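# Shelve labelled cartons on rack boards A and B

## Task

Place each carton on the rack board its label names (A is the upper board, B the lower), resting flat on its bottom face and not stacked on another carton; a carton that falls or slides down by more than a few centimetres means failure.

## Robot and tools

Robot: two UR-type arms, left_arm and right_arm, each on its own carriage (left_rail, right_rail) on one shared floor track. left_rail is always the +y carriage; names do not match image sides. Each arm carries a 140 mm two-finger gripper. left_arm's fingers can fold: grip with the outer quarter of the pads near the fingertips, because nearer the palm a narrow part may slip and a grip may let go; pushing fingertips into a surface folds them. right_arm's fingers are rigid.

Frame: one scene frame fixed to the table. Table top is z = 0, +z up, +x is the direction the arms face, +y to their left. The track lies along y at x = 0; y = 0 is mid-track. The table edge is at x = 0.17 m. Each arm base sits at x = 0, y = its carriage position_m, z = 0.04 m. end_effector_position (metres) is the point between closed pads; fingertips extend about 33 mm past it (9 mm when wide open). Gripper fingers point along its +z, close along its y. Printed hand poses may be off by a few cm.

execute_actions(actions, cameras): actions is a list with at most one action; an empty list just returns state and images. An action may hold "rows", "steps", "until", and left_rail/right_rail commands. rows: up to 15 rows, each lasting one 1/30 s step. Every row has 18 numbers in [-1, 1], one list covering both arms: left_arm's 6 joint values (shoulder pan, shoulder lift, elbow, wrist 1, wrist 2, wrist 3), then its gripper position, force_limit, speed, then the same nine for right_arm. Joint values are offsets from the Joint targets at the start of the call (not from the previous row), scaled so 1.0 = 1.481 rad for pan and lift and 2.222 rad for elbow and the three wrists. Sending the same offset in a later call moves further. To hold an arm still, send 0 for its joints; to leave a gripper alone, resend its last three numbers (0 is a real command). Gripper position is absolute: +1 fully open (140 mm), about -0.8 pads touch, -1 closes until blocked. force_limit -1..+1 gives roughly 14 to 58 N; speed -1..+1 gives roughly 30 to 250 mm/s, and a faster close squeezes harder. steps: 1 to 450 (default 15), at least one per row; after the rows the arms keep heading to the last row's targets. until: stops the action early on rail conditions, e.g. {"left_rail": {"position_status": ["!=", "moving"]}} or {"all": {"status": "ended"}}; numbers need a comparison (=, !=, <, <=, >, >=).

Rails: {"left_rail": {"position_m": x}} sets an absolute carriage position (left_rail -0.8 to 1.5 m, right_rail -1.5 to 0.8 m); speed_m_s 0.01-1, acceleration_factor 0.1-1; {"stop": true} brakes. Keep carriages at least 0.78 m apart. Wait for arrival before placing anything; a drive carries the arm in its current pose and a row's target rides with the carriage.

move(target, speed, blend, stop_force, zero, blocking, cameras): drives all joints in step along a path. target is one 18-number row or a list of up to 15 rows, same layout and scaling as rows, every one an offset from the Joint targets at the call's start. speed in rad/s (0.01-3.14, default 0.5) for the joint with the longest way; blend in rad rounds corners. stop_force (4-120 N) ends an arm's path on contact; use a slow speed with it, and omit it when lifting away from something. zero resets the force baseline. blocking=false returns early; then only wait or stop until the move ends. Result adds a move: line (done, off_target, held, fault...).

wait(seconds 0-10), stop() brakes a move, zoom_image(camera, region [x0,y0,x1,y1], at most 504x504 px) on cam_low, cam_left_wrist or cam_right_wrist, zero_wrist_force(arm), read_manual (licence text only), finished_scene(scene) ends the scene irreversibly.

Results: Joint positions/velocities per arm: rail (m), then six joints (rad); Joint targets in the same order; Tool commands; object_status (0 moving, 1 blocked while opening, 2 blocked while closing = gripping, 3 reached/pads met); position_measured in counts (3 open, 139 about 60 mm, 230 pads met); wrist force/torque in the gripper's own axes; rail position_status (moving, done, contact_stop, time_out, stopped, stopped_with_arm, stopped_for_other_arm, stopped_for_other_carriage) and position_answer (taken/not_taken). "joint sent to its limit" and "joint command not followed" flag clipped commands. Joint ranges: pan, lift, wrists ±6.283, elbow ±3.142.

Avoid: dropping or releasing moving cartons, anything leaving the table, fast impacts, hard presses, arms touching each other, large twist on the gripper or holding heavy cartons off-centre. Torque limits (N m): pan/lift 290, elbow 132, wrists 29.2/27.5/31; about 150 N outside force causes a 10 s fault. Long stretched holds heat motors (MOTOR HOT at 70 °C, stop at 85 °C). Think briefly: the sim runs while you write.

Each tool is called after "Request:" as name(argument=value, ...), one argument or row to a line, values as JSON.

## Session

Request:
execute_actions(
  actions=[],
)

Scene clock: 0.00 s.
left_arm: end_effector_position=(+0.3563, +0.7786, +0.5790) position_measured=3 object_status=3 end_effector_quat_wxyz=(+0.000, +0.000, +1.000, +0.000) | right_arm: end_effector_position=(+0.3563, -0.6214, +0.5790) position_measured=3 object_status=3 end_effector_quat_wxyz=(+0.000, +0.000, +1.000, +0.000)
Joint positions: left_arm=[0.7 -0.281 -2.157 1.821 -1.235 -1.571 -0.28] | right_arm=[-0.7 -0.281 -2.157 1.821 -1.235 -1.571 -0.28]
Joint velocities: within noise
Joint torques (N m): no reading
Wrist force (N): no reading
Wrist torque (N m): no reading
Wrist force, peak (N): no reading
Joint targets: left_arm=[0.700 -0.280 -2.157 1.821 -1.235 -1.571 -0.280] | right_arm=[-0.700 -0.281 -2.157 1.821 -1.235 -1.571 -0.280]
Tool commands: left_gripper/position=+1.0 left_gripper/force_limit=+1.0 left_gripper/speed=+1.0 right_gripper/position=+1.0 right_gripper/force_limit=+1.0 right_gripper/speed=+1.0
left_rail: position_m=0.700 position_status=done
right_rail: position_m=-0.700 position_status=done

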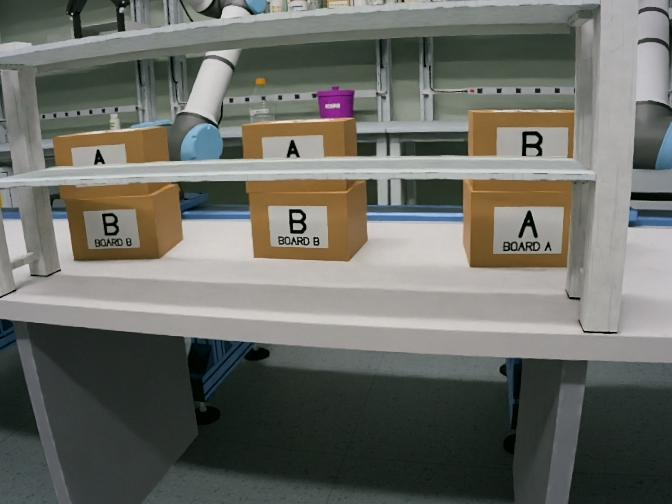

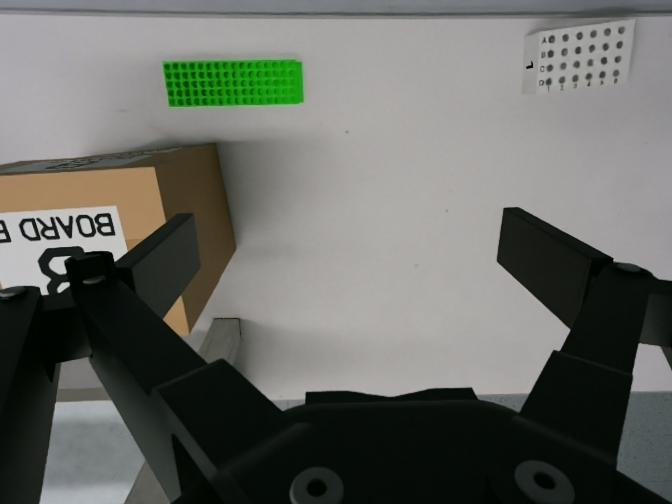

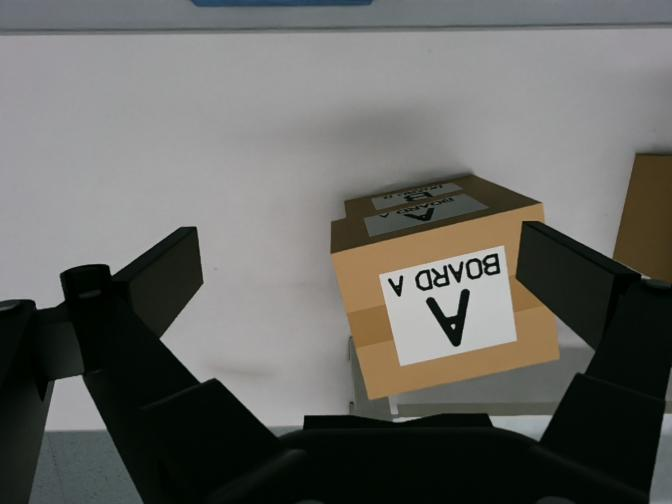

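Request:
zoom_image(
  camera="cam_right_wrist",
  region=[320, 160, 580, 420],
)

Request:
zoom_image(
  camera="cam_left_wrist",
  region=[0, 120, 260, 360],
)

Request:
zoom_image(
  camera="cam_low",
  region=[0, 90, 400, 290],
)

Request:
zoom_image(
  camera="cam_low",
  region=[380, 90, 672, 350],
)

Scaled by 1.938.

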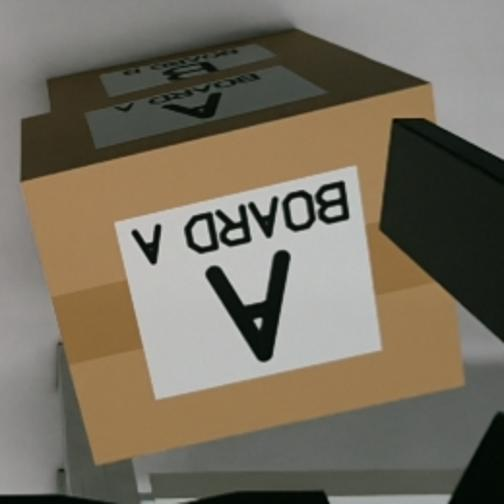

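Scaled by 1.938.

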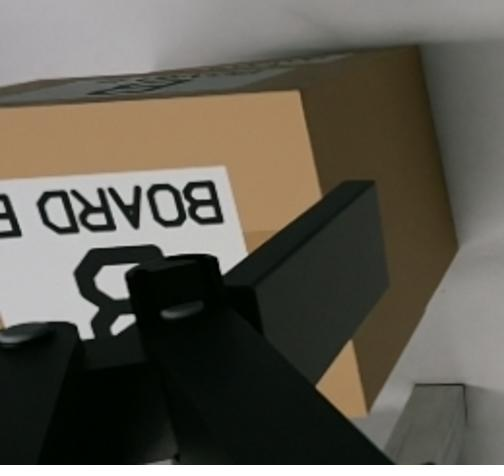

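Scaled by 1.260.

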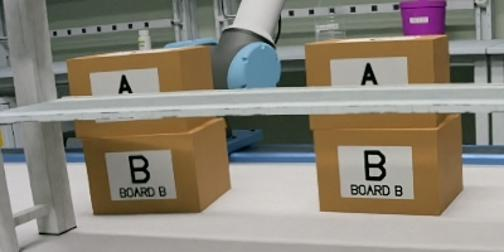

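Scaled by 1.726.

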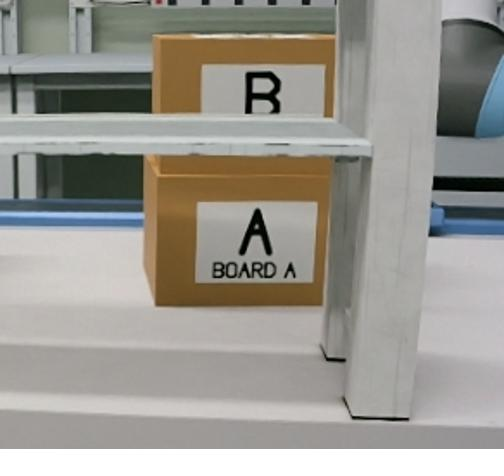

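Request:
execute_actions(
  actions=[
    {"right_rail": {"position_m": -0.24, "speed_m_s": 0.5, "acceleration_factor": 0.5}, "left_rail": {"position_m": 0.60, "speed_m_s": 0.5, "acceleration_factor": 0.5}, "steps": 180, "until": {"all": {"status": "ended"}}},
  ],
  cameras=["cam_left_wrist", "cam_right_wrist"],
)

Request:
zoom_image(
  camera="cam_right_wrist",
  region=[200, 120, 520, 360],
)

Request:
zoom_image(
  camera="cam_left_wrist",
  region=[0, 120, 360, 390],
)

Scene clock: 308.27 s.
left_arm: end_effector_position=(+0.3563, +0.6786, +0.5790) position_measured=3 object_status=3 end_effector_quat_wxyz=(+0.000, +0.000, +1.000, +0.000) | right_arm: end_effector_position=(+0.3563, -0.1615, +0.5790) position_measured=3 object_status=3 end_effector_quat_wxyz=(+0.000, +0.000, +1.000, +0.000) end_effector_velocity=(+0.000, +0.001, +0.000) end_effector_angular_velocity=(+0.000, -0.001, +0.000)
Joint positions: left_arm=[0.6 -0.281 -2.157 1.821 -1.235 -1.571 -0.28] | right_arm=[-0.24 -0.281 -2.157 1.821 -1.235 -1.571 -0.28]
Joint velocities: left_arm=[within noise] | right_arm=[0.001 0.001 -0.001 0 0 0 0]
Joint torques (N m): left_arm=[-1.85 5.87 -49.19 -3.02 0.03 0.09] | right_arm=[-1.8 7.03 -40.31 -3.65 0.39 0.35]
Wrist force (N): left_arm=[0.0 -0.3 -0.3] | right_arm=[0.0 0.2 0.0]
Wrist torque (N m): left_arm=[-0.06 -0.01 0.00] | right_arm=[0.05 0.00 0.00]
Wrist force, peak (N): left_arm=[0.0 -1.1 0.3] | right_arm=[0.0 -1.2 0.0]
Joint targets: left_arm=[0.600 -0.280 -2.157 1.821 -1.235 -1.571 -0.280] | right_arm=[-0.240 -0.281 -2.157 1.821 -1.235 -1.571 -0.280]
Tool commands: left_gripper/position=+1.0 left_gripper/force_limit=+1.0 left_gripper/speed=+1.0 right_gripper/position=+1.0 right_gripper/force_limit=+1.0 right_gripper/speed=+1.0
left_rail: position_m=0.600 speed_m_s=0.50 position_status=done
right_rail: position_m=-0.240 speed_m_s=0.50 position_status=done
camera_calibration:
cam_left_wrist: T_world_to_cam=[[0.00214105, 0.999833, 0.0181292, -0.680699], [0.941022, -0.00814831, 0.338248, -0.52951], [0.338339, 0.0163358, -0.940882, 0.595867], [0, 0, 0, 1]] pos_world=[0.298133, 0.666537, 0.752087]
cam_right_wrist: T_world_to_cam=[[0.0224336, 0.999667, 0.0127834, 0.153076], [0.95045, -0.0252913, 0.309847, -0.520398], [0.310067, 0.00519896, -0.950701, 0.616837], [0, 0, 0, 1]] pos_world=[0.299918, -0.169394, 0.745714]
Images, in order (width x height): cam_left_wrist 672x504, cam_right_wrist 672x504.

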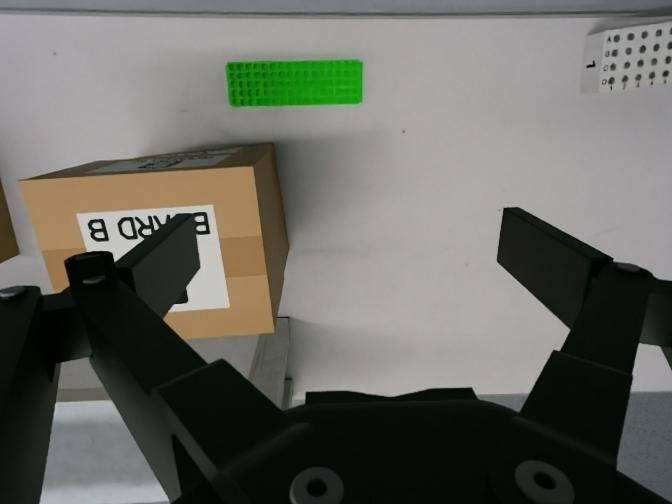

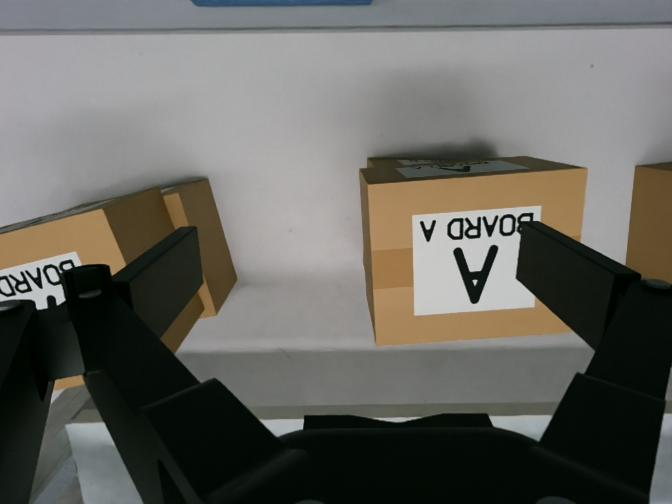

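Scaled by 1.575.

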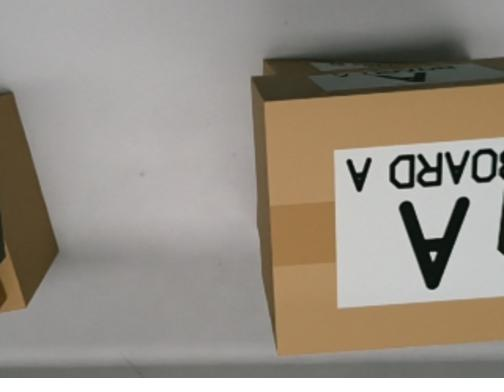

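Scaled by 1.400.

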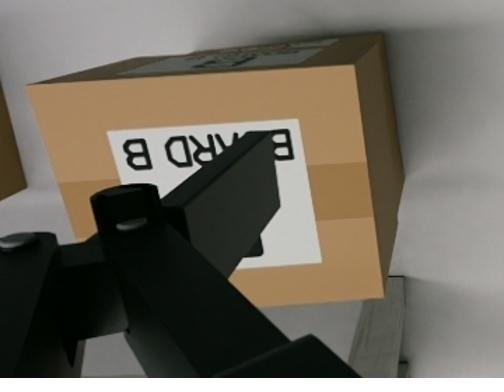

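Request:
zoom_image(
  camera="cam_right_wrist",
  region=[0, 330, 320, 504],
)

Request:
zoom_image(
  camera="cam_left_wrist",
  region=[200, 300, 440, 504],
)

Request:
zoom_image(
  camera="cam_right_wrist",
  region=[0, 0, 200, 60],
)

Scaled by 1.575.

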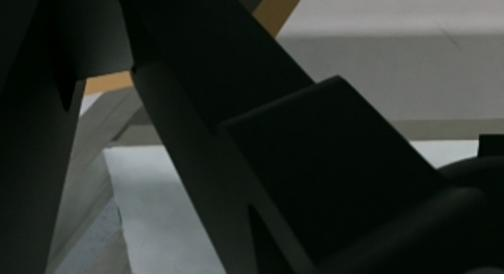

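Scaled by 2.100.

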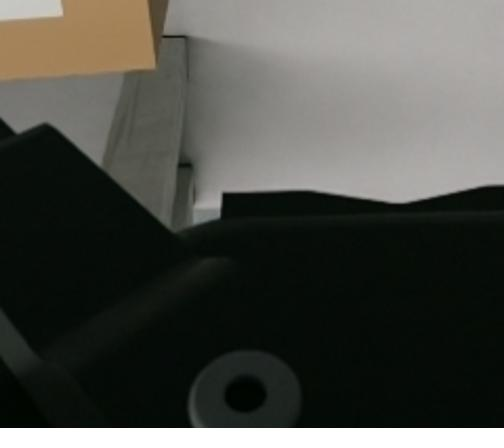

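Scaled by 2.520.

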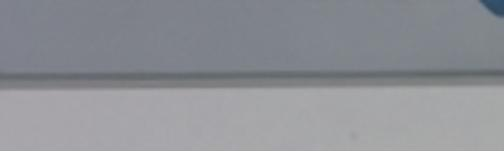

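Request:
execute_actions(
  actions=[
    {"right_rail": {"position_m": -0.218, "speed_m_s": 0.5, "acceleration_factor": 0.5}, "left_rail": {"position_m": 1.168, "speed_m_s": 0.8, "acceleration_factor": 0.7}, "steps": 150, "until": {"all": {"status": "ended"}}},
  ],
  cameras=[],
)

Request:
move(
  target=[-0.491406, 0.164107, 0.072712, 0.171419, 0.355712, -0.290459, -1, 0, -0.5, 0.430211, 0.164107, 0.072712, 0.171419, 0.891212, 0.416500, -1, 0, -0.5],
  speed=1.2,
  cameras=[],
)

Request:
move(
  target=[-0.491406, 0.164107, 0.072712, 0.171418, 0.355712, -0.290459, -1, 0, -0.5, 0.430211, 0.164107, 0.072712, 0.171418, 0.891212, 0.416500, -1, 0, -0.5],
  speed=1.2,
)

Scene clock: 520.57 s.
left_arm: end_effector_position=(+0.3563, +1.2465, +0.5790) position_measured=3 object_status=3 end_effector_quat_wxyz=(+0.000, +0.000, +1.000, +0.000) end_effector_velocity=(+0.000, +0.001, +0.000) end_effector_angular_velocity=(+0.000, +0.000, -0.001) | right_arm: end_effector_position=(+0.3563, -0.1394, +0.5790) position_measured=3 object_status=3 end_effector_quat_wxyz=(+0.000, +0.000, +1.000, +0.000)
Joint positions: left_arm=[1.168 -0.281 -2.157 1.821 -1.235 -1.571 -0.28] | right_arm=[-0.218 -0.281 -2.157 1.821 -1.235 -1.571 -0.28]
Joint velocities: left_arm=[0.001 0 0 0 0 0 0.001] | right_arm=[within noise]
Joint torques (N m): left_arm=[1.06 9.43 -45.94 -2.42 0.17 -0.16] | right_arm=[-1.21 7.43 -37.45 -2.94 0.4 0.2]
Wrist force (N): left_arm=[0.0 -0.1 0.1] | right_arm=[0.2 0.0 -0.1]
Wrist torque (N m): left_arm=[-0.03 0.01 0.00] | right_arm=[0.00 -0.03 0.00]
Wrist force, peak (N): left_arm=[0.0 -2.1 0.1] | right_arm=[0.2 -0.9 -0.3]
Joint targets: left_arm=[1.168 -0.280 -2.157 1.821 -1.235 -1.571 -0.280] | right_arm=[-0.218 -0.281 -2.157 1.821 -1.235 -1.571 -0.280]
Tool commands: left_gripper/position=+1.0 left_gripper/force_limit=+1.0 left_gripper/speed=+1.0 right_gripper/position=+1.0 right_gripper/force_limit=+1.0 right_gripper/speed=+1.0
left_rail: position_m=1.168 speed_m_s=0.80 position_status=done
right_rail: position_m=-0.218 speed_m_s=0.50 position_status=done
No camera images: "cameras" was empty.

Scene clock: 523.00 s.
left_arm: end_effector_position=(+0.5011, +1.1535, +0.5043) position_measured=232 object_status=3 end_effector_quat_wxyz=(+0.092, +0.182, +0.846, +0.493) | right_arm: end_effector_position=(+0.3405, +0.4282, +0.7696) position_measured=232 object_status=3 end_effector_quat_wxyz=(+0.555, -0.389, -0.456, -0.577)
Joint positions: left_arm=[1.168 -1.008 -1.914 1.982 -0.854 -0.78 -0.926] | right_arm=[-0.218 0.357 -1.914 1.982 -0.854 0.409 0.645]
Joint torques (N m): left_arm=[-14.93 2.21 -40.7 1.4 5.24 -2.2] | right_arm=[12.52 -6.83 -36.99 -0.09 6.33 2.45]
Wrist force (N): left_arm=[0.1 -0.7 0.1] | right_arm=[-0.3 1.2 -0.8]
Wrist torque (N m): left_arm=[-0.05 0.01 -0.29] | right_arm=[0.04 -0.38 0.05]
Wrist force, peak (N): left_arm=[-0.3 -2.1 -0.8] | right_arm=[1.1 -4.1 -0.9]
Joint targets: left_arm=[1.168 -1.008 -1.914 1.982 -0.854 -0.780 -0.926] | right_arm=[-0.218 0.357 -1.914 1.982 -0.854 0.409 0.645]
left_rail: position_m=1.168 speed_m_s=0.80 position_status=done
right_rail: position_m=-0.218 speed_m_s=0.50 position_status=done
move: done
No camera images: "cameras" was empty.

Scene clock: 525.43 s.
left_arm: end_effector_position=(+0.4334, +0.6384, +0.4499) position_measured=232 object_status=3 end_effector_quat_wxyz=(+0.542, +0.542, +0.454, +0.454) | right_arm: end_effector_position=(+0.4335, +0.3116, +0.4499) position_measured=232 object_status=3 end_effector_quat_wxyz=(+0.542, -0.542, +0.454, -0.454)
Joint positions: left_arm=[1.168 -1.736 -1.671 2.144 -0.473 0.01 -1.571] | right_arm=[-0.218 0.994 -1.671 2.144 -0.473 2.389 1.57]
Joint torques (N m): left_arm=[-14.99 -13.24 -33.73 3.03 2.49 -2.35] | right_arm=[11.44 -21.09 -31.48 1.3 3.82 2.5]
Wrist force (N): left_arm=[0.4 -0.1 0.1] | right_arm=[0.0 1.6 0.9]
Wrist torque (N m): left_arm=[0.03 0.02 -0.32] | right_arm=[-0.29 -0.19 -0.33]
Wrist force, peak (N): left_arm=[-1.6 -0.9 -1.3] | right_arm=[-0.7 2.7 0.7]
Joint targets: left_arm=[1.168 -1.736 -1.671 2.144 -0.473 0.010 -1.571] | right_arm=[-0.218 0.994 -1.671 2.144 -0.473 2.390 1.570]
left_rail: position_m=1.168 speed_m_s=0.80 position_status=done
right_rail: position_m=-0.218 speed_m_s=0.50 position_status=done
move: done
camera_calibration:
cam_left_wrist: T_world_to_cam=[[-0.0182457, 0.001412, 0.999833, -0.433906], [-0.497089, -0.867664, -0.00784593, 0.769078], [0.867508, -0.497149, 0.0165331, 0.11673], [0, 0, 0, 1]] pos_world=[0.273119, 0.725946, 0.437938]
cam_right_wrist: T_world_to_cam=[[-0.0164852, 0.0191902, -0.99968, 0.457892], [-0.470849, 0.881868, 0.0246931, -0.0800316], [0.88206, 0.471105, -0.00550209, -0.350654], [0, 0, 0, 1]] pos_world=[0.279164, 0.226985, 0.457792]

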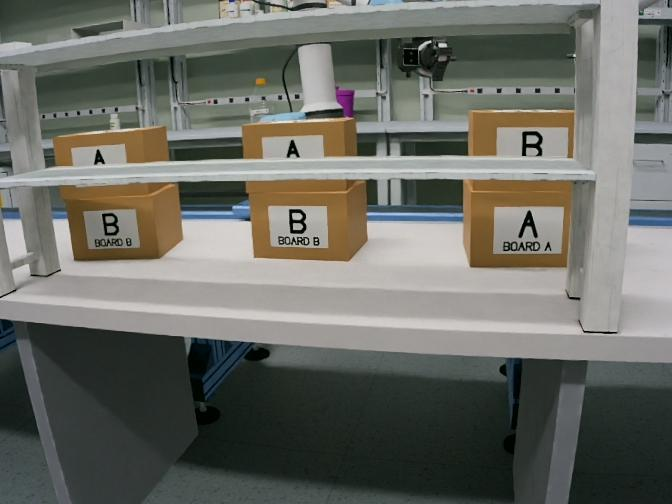

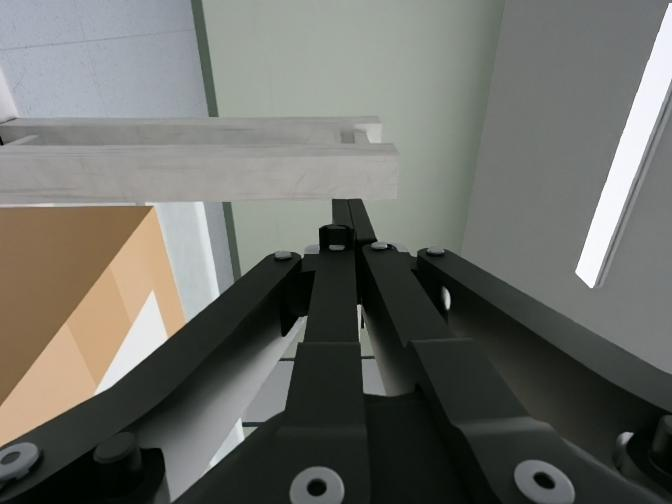

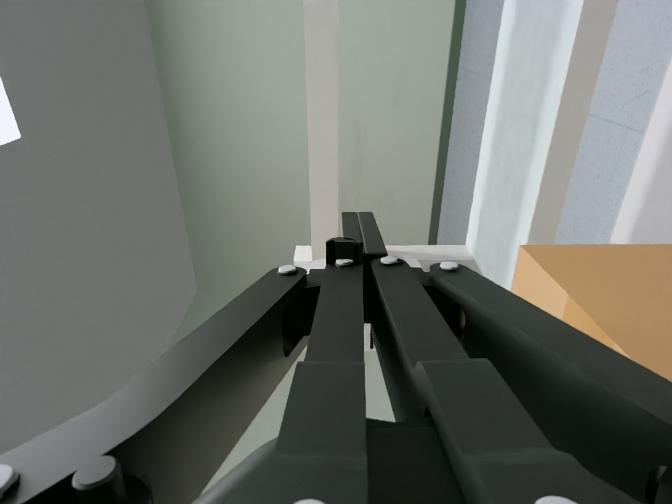

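Request:
move(
  target=[
    [0,0.088564,0.053484,-0.112514,0,0,-1,0,-0.5,0,0.088564,0.053484,-0.112514,0,0,-1,0,-0.5],
    [0,0.145356,0.072804,-0.169687,0,0,-1,0,-0.5,0,0.145356,0.072804,-0.169687,0,0,-1,0,-0.5],
  ],
  speed=0.2,
  blend=0.02,
  stop_force=25,
  cameras=[],
)

Request:
zero_wrist_force(
  arm="right_arm",
)

Request:
zero_wrist_force(
  arm="left_arm",
)

Request:
execute_actions(
  actions=[
    {"left_rail": {"position_m": 1.153, "speed_m_s": 0.03, "acceleration_factor": 0.3}, "right_rail": {"position_m": -0.203, "speed_m_s": 0.03, "acceleration_factor": 0.3}, "steps": 90, "until": {"all": {"status": "ended"}}},
  ],
  cameras=["cam_left_wrist", "cam_right_wrist"],
)

Scene clock: 561.50 s.
left_arm: end_effector_position=(+0.4334, +0.6384, +0.2799) position_measured=232 object_status=3 end_effector_quat_wxyz=(+0.542, +0.542, +0.454, +0.454) | right_arm: end_effector_position=(+0.4334, +0.3115, +0.2798) position_measured=232 object_status=3 end_effector_quat_wxyz=(+0.542, -0.542, +0.454, -0.454)
Joint positions: left_arm=[1.168 -1.736 -1.455 2.306 -0.85 0.01 -1.571] | right_arm=[-0.218 0.994 -1.455 2.306 -0.85 2.39 1.57]
Joint torques (N m): left_arm=[-10.73 -20.55 -22.8 -1.87 1.39 -1.94] | right_arm=[8.75 -29.12 -21 -5.82 2.93 2.37]
Wrist force (N): left_arm=[0.0 -0.5 0.1] | right_arm=[-0.4 1.9 0.9]
Wrist torque (N m): left_arm=[-0.06 0.08 -0.31] | right_arm=[-0.26 -0.09 -0.34]
Wrist force, peak (N): left_arm=[0.0 -1.3 0.4] | right_arm=[-0.7 2.7 0.9]
Joint targets: left_arm=[1.168 -1.736 -1.455 2.306 -0.850 0.010 -1.571] | right_arm=[-0.218 0.994 -1.455 2.306 -0.850 2.390 1.570]
left_rail: position_m=1.168 speed_m_s=0.80 position_status=done
right_rail: position_m=-0.218 speed_m_s=0.50 position_status=done
move: done
No camera images: "cameras" was empty.

Wrist force sensor zeroed.

Wrist force sensor zeroed.

Scene clock: 562.40 s.
left_arm: end_effector_position=(+0.4334, +0.6234, +0.2799) position_measured=232 object_status=3 end_effector_quat_wxyz=(+0.542, +0.542, +0.454, +0.454) | right_arm: end_effector_position=(+0.4334, +0.3265, +0.2798) position_measured=232 object_status=3 end_effector_quat_wxyz=(+0.542, -0.542, +0.454, -0.454)
Joint positions: left_arm=[1.153 -1.736 -1.455 2.306 -0.85 0.01 -1.571] | right_arm=[-0.203 0.994 -1.455 2.306 -0.85 2.39 1.57]
Joint torques (N m): left_arm=[-7.57 -22.42 -25.46 -1.93 1.35 -2.71] | right_arm=[8.83 -31.29 -27.39 -5.31 2.72 2.6]
Wrist force (N, zeroed by zero_wrist_force): left_arm=[0.0 0.1 0.0] | right_arm=[-0.4 -0.2 -0.1]
Wrist torque (N m, zeroed by zero_wrist_force): left_arm=[0.01 0.00 0.00] | right_arm=[-0.02 0.07 0.00]
Wrist force, peak (N, zeroed by zero_wrist_force): left_arm=[-0.6 0.2 0.1] | right_arm=[1.2 -0.1 -0.2]
Joint targets: left_arm=[1.153 -1.736 -1.455 2.306 -0.850 0.010 -1.571] | right_arm=[-0.203 0.994 -1.455 2.306 -0.850 2.390 1.570]
Tool commands: left_gripper/position=-1.0 left_gripper/force_limit=+0.0 left_gripper/speed=-0.5 right_gripper/position=-1.0 right_gripper/force_limit=+0.0 right_gripper/speed=-0.5
left_rail: position_m=1.153 speed_m_s=0.03 position_status=done
right_rail: position_m=-0.203 speed_m_s=0.03 position_status=done
camera_calibration:
cam_left_wrist: T_world_to_cam=[[-0.0182088, 0.00127989, 0.999833, -0.263732], [-0.497281, -0.867553, -0.00794583, 0.754679], [0.867398, -0.497343, 0.0164335, 0.112367], [0, 0, 0, 1]] pos_world=[0.273019, 0.710946, 0.267838]
cam_right_wrist: T_world_to_cam=[[-0.0166175, 0.0192335, -0.999677, 0.287684], [-0.470727, 0.881931, 0.024793, -0.0890981], [0.882123, 0.470987, -0.00560176, -0.358481], [0, 0, 0, 1]] pos_world=[0.279064, 0.241885, 0.287792]
Images, in order (width x height): cam_left_wrist 672x504, cam_right_wrist 672x504.

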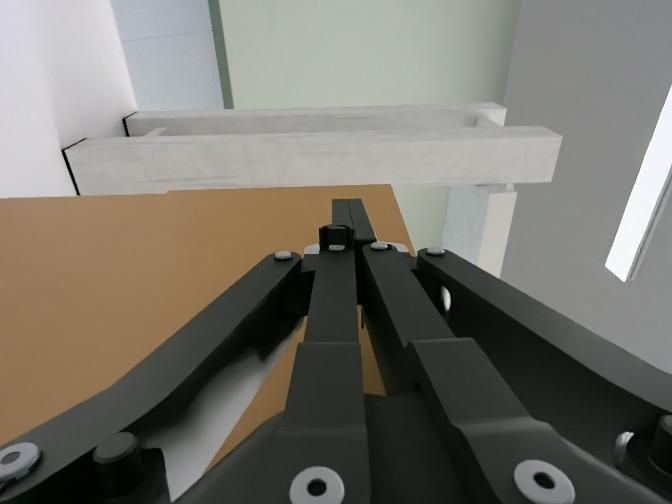

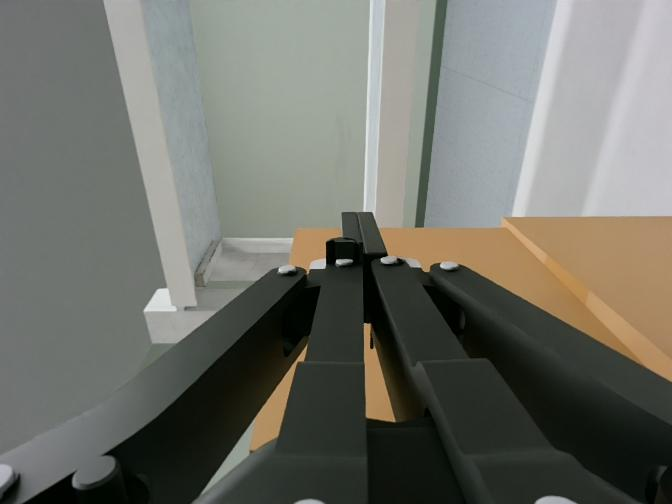

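Request:
execute_actions(
  actions=[
    {"left_rail": {"position_m": 1.147, "speed_m_s": 0.03, "acceleration_factor": 0.3}, "right_rail": {"position_m": -0.196, "speed_m_s": 0.03, "acceleration_factor": 0.3}, "steps": 60, "until": {"all": {"status": "ended"}}},
  ],
  cameras=[],
)

Request:
execute_actions(
  actions=[
    {"left_rail": {"position_m": 1.144, "speed_m_s": 0.02, "acceleration_factor": 0.3}, "right_rail": {"position_m": -0.192, "speed_m_s": 0.02, "acceleration_factor": 0.3}, "steps": 60, "until": {"all": {"status": "ended"}}},
  ],
  cameras=[],
)

Scene clock: 571.03 s.
left_arm: end_effector_position=(+0.4334, +0.6174, +0.2799) position_measured=232 object_status=3 end_effector_quat_wxyz=(+0.542, +0.542, +0.454, +0.454) | right_arm: end_effector_position=(+0.4334, +0.3335, +0.2798) position_measured=232 object_status=3 end_effector_quat_wxyz=(+0.542, -0.542, +0.454, -0.454)
Joint positions: left_arm=[1.147 -1.736 -1.455 2.306 -0.85 0.01 -1.571] | right_arm=[-0.196 0.994 -1.455 2.306 -0.85 2.39 1.57]
Joint torques (N m): left_arm=[-1.41 -37.27 -39.63 -0.82 0.88 -2.57] | right_arm=[7.12 -39.04 -36.36 -3.97 2.5 2.35]
Wrist force (N, zeroed by zero_wrist_force): left_arm=[5.6 0.2 -1.1] | right_arm=[0.0 -0.3 0.1]
Wrist torque (N m, zeroed by zero_wrist_force): left_arm=[0.01 0.20 -0.02] | right_arm=[-0.06 -0.01 0.00]
Wrist force, peak (N, zeroed by zero_wrist_force): left_arm=[8.7 1.3 -1.5] | right_arm=[-0.7 -0.5 0.0]
Joint targets: left_arm=[1.147 -1.736 -1.455 2.306 -0.850 0.010 -1.571] | right_arm=[-0.196 0.994 -1.455 2.306 -0.850 2.390 1.570]
Tool commands: left_gripper/position=-1.0 left_gripper/force_limit=+0.0 left_gripper/speed=-0.5 right_gripper/position=-1.0 right_gripper/force_limit=+0.0 right_gripper/speed=-0.5
left_rail: position_m=1.147 speed_m_s=0.03 position_status=done
right_rail: position_m=-0.196 speed_m_s=0.03 position_status=done
No camera images: "cameras" was empty.

Scene clock: 571.57 s.
left_arm: end_effector_position=(+0.4334, +0.6143, +0.2799) position_measured=232 object_status=3 end_effector_quat_wxyz=(+0.542, +0.542, +0.454, +0.454) | right_arm: end_effector_position=(+0.4334, +0.3375, +0.2798) position_measured=232 object_status=3 end_effector_quat_wxyz=(+0.542, -0.542, +0.454, -0.454)
Joint positions: left_arm=[1.144 -1.736 -1.455 2.306 -0.85 0.01 -1.571] | right_arm=[-0.192 0.994 -1.455 2.306 -0.85 2.39 1.57]
Joint torques (N m): left_arm=[-4.81 -36.82 -42.16 -0.31 0.75 -2.28] | right_arm=[6.48 -40.06 -35.45 -3.65 2.42 2.58]
Wrist force (N, zeroed by zero_wrist_force): left_arm=[6.1 1.2 -1.4] | right_arm=[-0.2 -0.3 0.0]
Wrist torque (N m, zeroed by zero_wrist_force): left_arm=[0.05 0.25 -0.02] | right_arm=[-0.06 0.03 0.01]
Wrist force, peak (N, zeroed by zero_wrist_force): left_arm=[8.5 0.8 -1.8] | right_arm=[-0.6 -0.5 0.1]
Joint targets: left_arm=[1.144 -1.736 -1.455 2.306 -0.850 0.010 -1.571] | right_arm=[-0.192 0.994 -1.455 2.306 -0.850 2.390 1.570]
Tool commands: left_gripper/position=-1.0 left_gripper/force_limit=+0.0 left_gripper/speed=-0.5 right_gripper/position=-1.0 right_gripper/force_limit=+0.0 right_gripper/speed=-0.5
left_rail: position_m=1.144 speed_m_s=0.02 position_status=done
right_rail: position_m=-0.192 speed_m_s=0.02 position_status=done
No camera images: "cameras" was empty.

Request:
execute_actions(
  actions=[
    {"right_rail": {"position_m": -0.1885, "speed_m_s": 0.02, "acceleration_factor": 0.3}, "steps": 60, "until": {"right_rail": {"position_status": ["!=", "moving"]}}},
  ],
  cameras=[],
)

Scene clock: 618.20 s.
left_arm: end_effector_position=(+0.4334, +0.6144, +0.2799) position_measured=232 object_status=3 end_effector_quat_wxyz=(+0.542, +0.542, +0.454, +0.454) | right_arm: end_effector_position=(+0.4334, +0.3410, +0.2798) position_measured=232 object_status=3 end_effector_quat_wxyz=(+0.542, -0.542, +0.454, -0.454)
Joint positions: left_arm=[1.144 -1.736 -1.455 2.306 -0.85 0.01 -1.571] | right_arm=[-0.189 0.994 -1.455 2.306 -0.85 2.39 1.57]
Joint torques (N m): left_arm=[4.78 -48.45 -44.95 1.48 0.31 -2.26] | right_arm=[3.51 -47.29 -33.46 -2.04 2.16 2.23]
Wrist force (N, zeroed by zero_wrist_force): left_arm=[5.4 0.2 -0.9] | right_arm=[-0.1 -0.3 -0.1]
Wrist torque (N m, zeroed by zero_wrist_force): left_arm=[-0.01 0.21 -0.01] | right_arm=[-0.06 0.02 0.00]
Wrist force, peak (N, zeroed by zero_wrist_force): left_arm=[6.6 1.2 -1.1] | right_arm=[0.8 0.1 -0.3]
Joint targets: left_arm=[1.144 -1.736 -1.455 2.306 -0.850 0.010 -1.571] | right_arm=[-0.188 0.994 -1.455 2.306 -0.850 2.390 1.570]
Tool commands: left_gripper/position=-1.0 left_gripper/force_limit=+0.0 left_gripper/speed=-0.5 right_gripper/position=-1.0 right_gripper/force_limit=+0.0 right_gripper/speed=-0.5
left_rail: position_m=1.144 speed_m_s=0.02 position_status=done
right_rail: position_m=-0.189 position_m_goal=-0.188 speed_m_s=0.02 position_status=done
No camera images: "cameras" was empty.

Request:
execute_actions(
  actions=[
    {"right_rail": {"position_m": -0.185, "speed_m_s": 0.02, "acceleration_factor": 0.3}, "steps": 60, "until": {"right_rail": {"position_status": ["!=", "moving"]}}},
  ],
  cameras=[],
)

Request:
execute_actions(
  actions=[
    {"right_rail": {"position_m": -0.1815, "speed_m_s": 0.02, "acceleration_factor": 0.3}, "steps": 60, "until": {"right_rail": {"position_status": ["!=", "moving"]}}},
  ],
  cameras=[],
)

Scene clock: 623.00 s.
left_arm: end_effector_position=(+0.4334, +0.6144, +0.2799) position_measured=232 object_status=3 end_effector_quat_wxyz=(+0.542, +0.542, +0.454, +0.454) | right_arm: end_effector_position=(+0.4334, +0.3445, +0.2798) position_measured=232 object_status=3 end_effector_quat_wxyz=(+0.542, -0.542, +0.454, -0.454)
Joint positions: left_arm=[1.144 -1.736 -1.455 2.306 -0.85 0.01 -1.571] | right_arm=[-0.185 0.994 -1.455 2.306 -0.85 2.39 1.57]
Joint torques (N m): left_arm=[9.61 -62.76 -43.56 1.44 -0.62 -2.15] | right_arm=[2.96 -50.95 -32.34 -0.34 1.67 1.93]
Wrist force (N, zeroed by zero_wrist_force): left_arm=[5.4 0.1 -0.6] | right_arm=[1.2 0.0 -1.1]
Wrist torque (N m, zeroed by zero_wrist_force): left_arm=[0.01 0.24 -0.01] | right_arm=[-0.04 0.06 0.01]
Wrist force, peak (N, zeroed by zero_wrist_force): left_arm=[6.0 1.1 -0.5] | right_arm=[1.4 -0.6 -1.2]
Joint targets: left_arm=[1.144 -1.736 -1.455 2.306 -0.850 0.010 -1.571] | right_arm=[-0.185 0.994 -1.455 2.306 -0.850 2.390 1.570]
Tool commands: left_gripper/position=-1.0 left_gripper/force_limit=+0.0 left_gripper/speed=-0.5 right_gripper/position=-1.0 right_gripper/force_limit=+0.0 right_gripper/speed=-0.5
left_rail: position_m=1.144 speed_m_s=0.02 position_status=done
right_rail: position_m=-0.185 speed_m_s=0.02 position_status=done
No camera images: "cameras" was empty.

Scene clock: 623.50 s.
left_arm: end_effector_position=(+0.4334, +0.6144, +0.2799) position_measured=232 object_status=3 end_effector_quat_wxyz=(+0.542, +0.542, +0.454, +0.454) | right_arm: end_effector_position=(+0.4334, +0.3480, +0.2798) position_measured=232 object_status=3 end_effector_quat_wxyz=(+0.542, -0.542, +0.454, -0.454)
Joint positions: left_arm=[1.144 -1.736 -1.455 2.306 -0.85 0.01 -1.571] | right_arm=[-0.181 0.994 -1.455 2.306 -0.85 2.39 1.57]
Joint torques (N m): left_arm=[10.12 -62.42 -43.19 1.55 -0.62 -2.14] | right_arm=[1.8 -50.92 -31.46 -0.21 1.56 2.01]
Wrist force (N, zeroed by zero_wrist_force): left_arm=[5.5 1.0 -0.6] | right_arm=[1.2 -0.5 -1.1]
Wrist torque (N m, zeroed by zero_wrist_force): left_arm=[0.04 0.28 -0.01] | right_arm=[-0.04 0.01 0.02]
Wrist force, peak (N, zeroed by zero_wrist_force): left_arm=[5.8 0.9 -0.7] | right_arm=[1.7 0.2 -1.5]
Joint targets: left_arm=[1.144 -1.736 -1.455 2.306 -0.850 0.010 -1.571] | right_arm=[-0.181 0.994 -1.455 2.306 -0.850 2.390 1.570]
Tool commands: left_gripper/position=-1.0 left_gripper/force_limit=+0.0 left_gripper/speed=-0.5 right_gripper/position=-1.0 right_gripper/force_limit=+0.0 right_gripper/speed=-0.5
left_rail: position_m=1.144 speed_m_s=0.02 position_status=done
right_rail: position_m=-0.181 speed_m_s=0.02 position_status=done
No camera images: "cameras" was empty.

Request:
execute_actions(
  actions=[
    {"right_rail": {"position_m": -0.1785, "speed_m_s": 0.02, "acceleration_factor": 0.3}, "steps": 60, "until": {"right_rail": {"position_status": ["!=", "moving"]}}},
  ],
  cameras=[],
)

Request:
execute_actions(
  actions=[
    {"right_rail": {"position_m": -0.1755, "speed_m_s": 0.02, "acceleration_factor": 0.3}, "steps": 60, "until": {"right_rail": {"position_status": ["!=", "moving"]}}},
  ],
  cameras=[],
)

Scene clock: 630.20 s.
left_arm: end_effector_position=(+0.4334, +0.6144, +0.2799) position_measured=232 object_status=3 end_effector_quat_wxyz=(+0.542, +0.542, +0.454, +0.454) | right_arm: end_effector_position=(+0.4334, +0.3509, +0.2798) position_measured=232 object_status=3 end_effector_quat_wxyz=(+0.542, -0.542, +0.454, -0.454)
Joint positions: left_arm=[1.144 -1.736 -1.455 2.306 -0.85 0.01 -1.571] | right_arm=[-0.179 0.994 -1.455 2.306 -0.85 2.39 1.57]
Joint torques (N m): left_arm=[8.26 -60.78 -41.91 1.16 -0.36 -2.26] | right_arm=[-0.15 -50.56 -29.93 0.28 1.33 2.17]
Wrist force (N, zeroed by zero_wrist_force): left_arm=[5.7 0.5 -0.3] | right_arm=[8.4 -1.8 -3.6]
Wrist torque (N m, zeroed by zero_wrist_force): left_arm=[0.00 0.27 -0.01] | right_arm=[-0.03 0.23 0.04]
Wrist force, peak (N, zeroed by zero_wrist_force): left_arm=[5.9 1.2 -0.7] | right_arm=[8.4 -1.8 -3.6]
Joint targets: left_arm=[1.144 -1.736 -1.455 2.306 -0.850 0.010 -1.571] | right_arm=[-0.179 0.994 -1.455 2.306 -0.850 2.390 1.570]
Tool commands: left_gripper/position=-1.0 left_gripper/force_limit=+0.0 left_gripper/speed=-0.5 right_gripper/position=-1.0 right_gripper/force_limit=+0.0 right_gripper/speed=-0.5
left_rail: position_m=1.144 speed_m_s=0.02 position_status=done
right_rail: position_m=-0.179 speed_m_s=0.02 position_status=done
No camera images: "cameras" was empty.

Scene clock: 630.70 s.
left_arm: end_effector_position=(+0.4334, +0.6144, +0.2799) position_measured=232 object_status=3 end_effector_quat_wxyz=(+0.542, +0.542, +0.454, +0.454) | right_arm: end_effector_position=(+0.4335, +0.3539, +0.2798) position_measured=232 object_status=3 end_effector_quat_wxyz=(+0.542, -0.542, +0.454, -0.455)
Joint positions: left_arm=[1.144 -1.736 -1.455 2.306 -0.85 0.01 -1.571] | right_arm=[-0.176 0.994 -1.455 2.306 -0.85 2.39 1.57]
Joint torques (N m): left_arm=[0.6 -61.73 -42.79 0.08 6.34 -2.26] | right_arm=[0.09 -49.14 -30.13 0.13 -7.4 1.83]
Wrist force (N, zeroed by zero_wrist_force): left_arm=[20.1 2.2 -4.0] | right_arm=[30.8 -6.3 -5.8]
Wrist torque (N m, zeroed by zero_wrist_force): left_arm=[-0.04 0.75 -0.05] | right_arm=[0.11 0.73 0.12]
Wrist force, peak (N, zeroed by zero_wrist_force): left_arm=[20.5 3.2 -3.6] | right_arm=[30.8 -6.3 -5.8]
Joint targets: left_arm=[1.144 -1.736 -1.455 2.306 -0.850 0.010 -1.571] | right_arm=[-0.176 0.994 -1.455 2.306 -0.850 2.390 1.570]
Tool commands: left_gripper/position=-1.0 left_gripper/force_limit=+0.0 left_gripper/speed=-0.5 right_gripper/position=-1.0 right_gripper/force_limit=+0.0 right_gripper/speed=-0.5
left_rail: position_m=1.144 speed_m_s=0.02 position_status=done
right_rail: position_m=-0.176 speed_m_s=0.02 position_status=done
No camera images: "cameras" was empty.

Request:
execute_actions(
  actions=[
    {"left_rail": {"position_m": 1.1405, "speed_m_s": 0.02, "acceleration_factor": 0.3}, "right_rail": {"position_m": -0.1745, "speed_m_s": 0.02, "acceleration_factor": 0.3}, "steps": 60, "until": {"all": {"status": "ended"}}},
  ],
  cameras=[],
)

Scene clock: 643.07 s.
left_arm: end_effector_position=(+0.4334, +0.6110, +0.2798) position_measured=232 object_status=3 end_effector_quat_wxyz=(+0.542, +0.542, +0.454, +0.454) | right_arm: end_effector_position=(+0.4335, +0.3549, +0.2798) position_measured=232 object_status=3 end_effector_quat_wxyz=(+0.542, -0.542, +0.454, -0.454)
Joint positions: left_arm=[1.141 -1.736 -1.455 2.306 -0.85 0.01 -1.571] | right_arm=[-0.175 0.994 -1.455 2.306 -0.85 2.39 1.57]
Joint torques (N m): left_arm=[-21.06 -49.71 -62.14 -3.43 12.89 -2.03] | right_arm=[9.44 -27.29 -38.5 -2.3 -17.09 1.87]
Wrist force (N, zeroed by zero_wrist_force): left_arm=[63.7 14.4 -12.4] | right_arm=[48.8 -12.3 -10.4]
Wrist torque (N m, zeroed by zero_wrist_force): left_arm=[-0.31 2.30 -0.21] | right_arm=[0.26 1.04 0.19]
Wrist force, peak (N, zeroed by zero_wrist_force): left_arm=[63.7 14.4 -12.4] | right_arm=[48.9 -12.3 -9.9]
Joint targets: left_arm=[1.140 -1.736 -1.455 2.306 -0.850 0.010 -1.571] | right_arm=[-0.175 0.994 -1.455 2.306 -0.850 2.390 1.570]
Tool commands: left_gripper/position=-1.0 left_gripper/force_limit=+0.0 left_gripper/speed=-0.5 right_gripper/position=-1.0 right_gripper/force_limit=+0.0 right_gripper/speed=-0.5
left_rail: position_m=1.141 position_m_goal=1.140 speed_m_s=0.02 position_status=done
right_rail: position_m=-0.175 speed_m_s=0.02 position_status=done
No camera images: "cameras" was empty.

Request:
move(
  target=[0, -0.056791, -0.019321, 0.057173, 0, 0, -1, 0, -0.5, 0, -0.056791, -0.019321, 0.057173, 0, 0, -1, 0, -0.5],
  speed=0.07,
  cameras=[],
)

Scene clock: 657.57 s.
left_arm: end_effector_position=(+0.4334, +0.6108, +0.3348) position_measured=232 object_status=3 end_effector_quat_wxyz=(+0.542, +0.542, +0.454, +0.454) | right_arm: end_effector_position=(+0.4335, +0.3550, +0.3348) position_measured=232 object_status=3 end_effector_quat_wxyz=(+0.542, -0.542, +0.454, -0.454)
Joint positions: left_arm=[1.14 -1.736 -1.539 2.263 -0.723 0.01 -1.571] | right_arm=[-0.174 0.994 -1.539 2.263 -0.723 2.39 1.57]
Joint torques (N m): left_arm=[-23.09 -55.49 -79.64 -1.42 28.16 -1.82] | right_arm=[31.37 -52.19 -66.54 -4.28 -16.94 1.79]
Wrist force (N, zeroed by zero_wrist_force): left_arm=[53.4 -9.3 -6.7] | right_arm=[54.1 9.6 -9.3]
Wrist torque (N m, zeroed by zero_wrist_force): left_arm=[0.30 1.94 0.12] | right_arm=[-0.43 1.03 -0.08]
Wrist force, peak (N, zeroed by zero_wrist_force): left_arm=[64.9 13.1 -13.0] | right_arm=[66.6 10.3 -13.4]
Joint targets: left_arm=[1.140 -1.736 -1.539 2.263 -0.723 0.010 -1.571] | right_arm=[-0.175 0.994 -1.539 2.263 -0.723 2.390 1.570]
left_rail: position_m=1.140 speed_m_s=0.02 position_status=done
right_rail: position_m=-0.174 position_m_goal=-0.175 speed_m_s=0.02 position_status=done
move: done
No camera images: "cameras" was empty.

Request:
move(
  target=[0, -0.049704, -0.024927, 0.058055, 0, 0, -1, 0, -0.5, 0, -0.049704, -0.024927, 0.058055, 0, 0, -1, 0, -0.5],
  speed=0.1,
  cameras=[],
)

Request:
execute_actions(
  actions=[
    {"left_rail": {"position_m": 0.9915, "speed_m_s": 0.15, "acceleration_factor": 0.3}, "right_rail": {"position_m": -0.3235, "speed_m_s": 0.15, "acceleration_factor": 0.3}, "steps": 120, "until": {"all": {"status": "ended"}}},
  ],
)

Scene clock: 809.33 s.
left_arm: end_effector_position=(+0.4334, +0.6109, +0.3928) position_measured=232 object_status=3 end_effector_quat_wxyz=(+0.542, +0.542, +0.454, +0.454) | right_arm: end_effector_position=(+0.4335, +0.3550, +0.3928) position_measured=232 object_status=3 end_effector_quat_wxyz=(+0.542, -0.542, +0.454, -0.454)
Joint positions: left_arm=[1.141 -1.736 -1.613 2.208 -0.594 0.01 -1.571] | right_arm=[-0.174 0.994 -1.613 2.208 -0.594 2.39 1.57]
Joint torques (N m): left_arm=[-25.7 -53.88 -80.45 -1.97 27.5 -2.03] | right_arm=[32.92 -48.46 -68.1 -4.6 -17.22 1.32]
Wrist force (N, zeroed by zero_wrist_force): left_arm=[53.7 -8.4 -6.9] | right_arm=[54.4 9.3 -9.4]
Wrist torque (N m, zeroed by zero_wrist_force): left_arm=[0.34 2.03 0.10] | right_arm=[-0.31 0.96 -0.05]
Wrist force, peak (N, zeroed by zero_wrist_force): left_arm=[68.1 -9.1 -6.8] | right_arm=[68.2 10.7 -14.4]
Joint targets: left_arm=[1.140 -1.736 -1.613 2.207 -0.594 0.010 -1.571] | right_arm=[-0.175 0.994 -1.613 2.207 -0.594 2.390 1.570]
left_rail: position_m=1.141 position_m_goal=1.140 speed_m_s=0.02 position_status=done
right_rail: position_m=-0.174 position_m_goal=-0.175 speed_m_s=0.02 position_status=done
move: done
No camera images: "cameras" was empty.

Scene clock: 811.30 s.
left_arm: end_effector_position=(+0.4334, +0.4619, +0.3929) position_measured=232 object_status=3 end_effector_quat_wxyz=(+0.542, +0.542, +0.454, +0.454) | right_arm: end_effector_position=(+0.4335, +0.2061, +0.3929) position_measured=232 object_status=3 end_effector_quat_wxyz=(+0.542, -0.542, +0.454, -0.454)
Joint positions: left_arm=[0.992 -1.736 -1.613 2.207 -0.594 0.01 -1.571] | right_arm=[-0.323 0.994 -1.613 2.207 -0.594 2.39 1.57]
Joint torques (N m): left_arm=[-26.56 -41.61 -77.7 -3.03 27.03 -2.03] | right_arm=[30.98 -41.39 -64.06 -4.5 -16.92 1.26]
Wrist force (N, zeroed by zero_wrist_force): left_arm=[54.2 -8.7 -7.1] | right_arm=[54.7 9.4 -9.7]
Wrist torque (N m, zeroed by zero_wrist_force): left_arm=[0.28 2.01 0.10] | right_arm=[-0.33 0.96 -0.06]
Wrist force, peak (N, zeroed by zero_wrist_force): left_arm=[57.6 -9.0 -7.6] | right_arm=[55.8 10.2 -10.2]
Joint targets: left_arm=[0.992 -1.736 -1.613 2.207 -0.594 0.010 -1.571] | right_arm=[-0.324 0.994 -1.613 2.207 -0.594 2.390 1.570]
Tool commands: left_gripper/position=-1.0 left_gripper/force_limit=+0.0 left_gripper/speed=-0.5 right_gripper/position=-1.0 right_gripper/force_limit=+0.0 right_gripper/speed=-0.5
left_rail: position_m=0.992 speed_m_s=0.15 position_status=done
right_rail: position_m=-0.323 position_m_goal=-0.324 speed_m_s=0.15 position_status=done
camera_calibration:
cam_left_wrist: T_world_to_cam=[[-0.0181584, 0.0013662, 0.999834, -0.376568], [-0.497283, -0.867553, -0.00784592, 0.615429], [0.867398, -0.497343, 0.0164328, 0.0301894], [0, 0, 0, 1]] pos_world=[0.273019, 0.549446, 0.380838]
cam_right_wrist: T_world_to_cam=[[-0.0166175, 0.0192335, -0.999677, 0.402963], [-0.470727, 0.881931, 0.024793, 0.0142848], [0.882123, 0.470987, -0.00560176, -0.301141], [0, 0, 0, 1]] pos_world=[0.279064, 0.121485, 0.400792]

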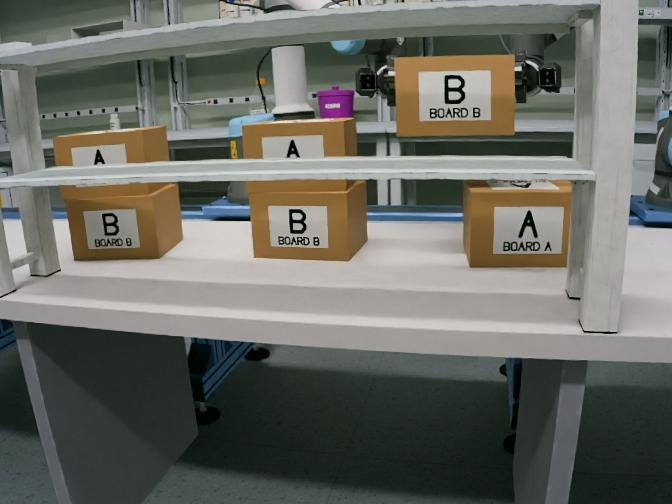

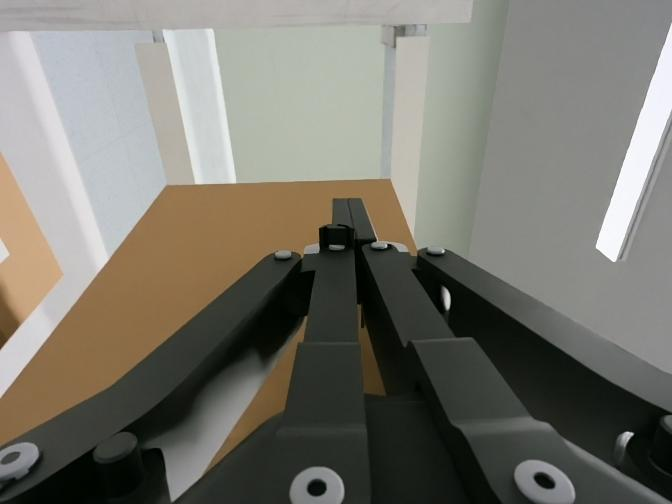

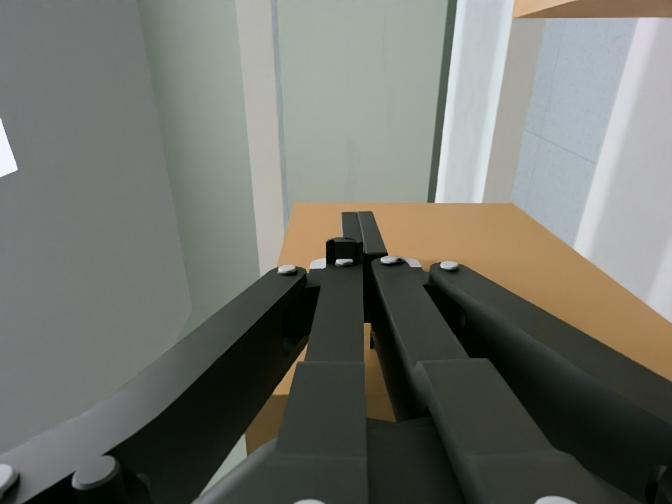

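Request:
move(
  target=[
    [0.054239, 0.010664, -0.006783, -0.000324, 0.036151, 0, -1, 0, -0.5, -0.044779, 0.010664, -0.006783, -0.000324, -0.029846, 0, -1, 0, -0.5],
    [0.130316, 0.030845, -0.020030, -0.000529, 0.086858, 0, -1, 0, -0.5, -0.103589, 0.030845, -0.020030, -0.000529, -0.069044, 0, -1, 0, -0.5],
    [0.202950, 0.055899, -0.037196, -0.000062, 0.135270, 0, -1, 0, -0.5, -0.155916, 0.055899, -0.037196, -0.000062, -0.103920, 0, -1, 0, -0.5],
    [0.271041, 0.084847, -0.058030, 0.001478, 0.180653, 0, -1, 0, -0.5, -0.202022, 0.084847, -0.058030, 0.001478, -0.134651, 0, -1, 0, -0.5],
    [0.333984, 0.116856, -0.082290, 0.004404, 0.222606, 0, -1, 0, -0.5, -0.242422, 0.116856, -0.082290, 0.004404, -0.161578, 0, -1, 0, -0.5],
    [0.391583, 0.151241, -0.109770, 0.008965, 0.260997, 0, -1, 0, -0.5, -0.277746, 0.151241, -0.109770, 0.008965, -0.185122, 0, -1, 0, -0.5],
    [0.443936, 0.187530, -0.140312, 0.015320, 0.295891, 0, -1, 0, -0.5, -0.308637, 0.187530, -0.140312, 0.015320, -0.205712, 0, -1, 0, -0.5],
  ],
  speed=0.11,
  blend=0.02,
)

Scene clock: 825.17 s.
left_arm: end_effector_position=(+0.7850, +0.4617, +0.3928) position_measured=232 object_status=3 end_effector_quat_wxyz=(+0.542, +0.542, +0.454, +0.454) | right_arm: end_effector_position=(+0.7850, +0.2062, +0.3927) position_measured=232 object_status=3 end_effector_quat_wxyz=(+0.542, -0.542, +0.454, -0.454)
Joint positions: left_arm=[0.991 -1.079 -1.335 1.896 -0.56 0.667 -1.571] | right_arm=[-0.324 0.537 -1.335 1.896 -0.56 1.933 1.57]
Joint torques (N m): left_arm=[-34.36 -42.65 -80.22 -3.66 29.5 -1.54] | right_arm=[28.29 -55.16 -64.38 -4.32 -28.16 1.08]
Wrist force (N, zeroed by zero_wrist_force): left_arm=[53.1 -9.1 -5.4] | right_arm=[54.1 9.2 -10.7]
Wrist torque (N m, zeroed by zero_wrist_force): left_arm=[0.32 2.09 0.12] | right_arm=[-0.51 0.42 -0.15]
Wrist force, peak (N, zeroed by zero_wrist_force): left_arm=[63.0 -8.6 -6.7] | right_arm=[63.6 10.2 -12.4]
Joint targets: left_arm=[0.992 -1.079 -1.335 1.896 -0.560 0.667 -1.571] | right_arm=[-0.324 0.537 -1.335 1.896 -0.560 1.933 1.570]
left_rail: position_m=0.991 position_m_goal=0.992 speed_m_s=0.15 position_status=done
right_rail: position_m=-0.324 speed_m_s=0.15 position_status=done
move: done
camera_calibration:
cam_left_wrist: T_world_to_cam=[[-0.0180714, 0.00131306, 0.999836, -0.370109], [-0.497165, -0.86762, -0.00784653, 0.789977], [0.867468, -0.497226, 0.0163319, -0.275005], [0, 0, 0, 1]] pos_world=[0.624619, 0.549146, 0.380738]
cam_right_wrist: T_world_to_cam=[[-0.0166626, 0.0193241, -0.999674, 0.40872], [-0.470648, 0.88197, 0.0248936, 0.179612], [0.882164, 0.47091, -0.00560102, -0.61136], [0, 0, 0, 1]] pos_world=[0.630664, 0.121585, 0.400692]

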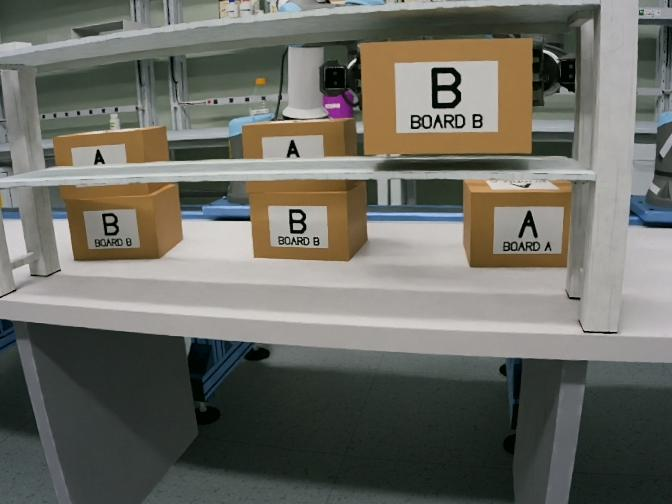

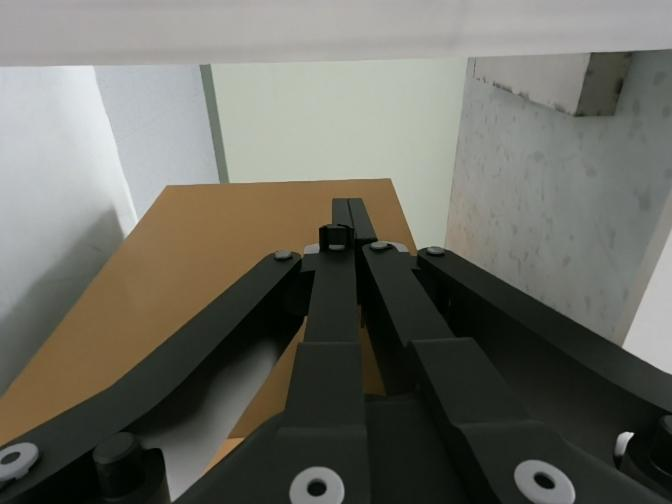

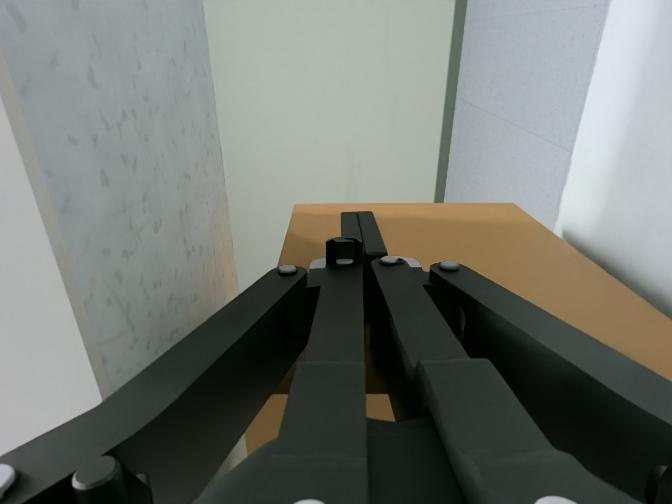

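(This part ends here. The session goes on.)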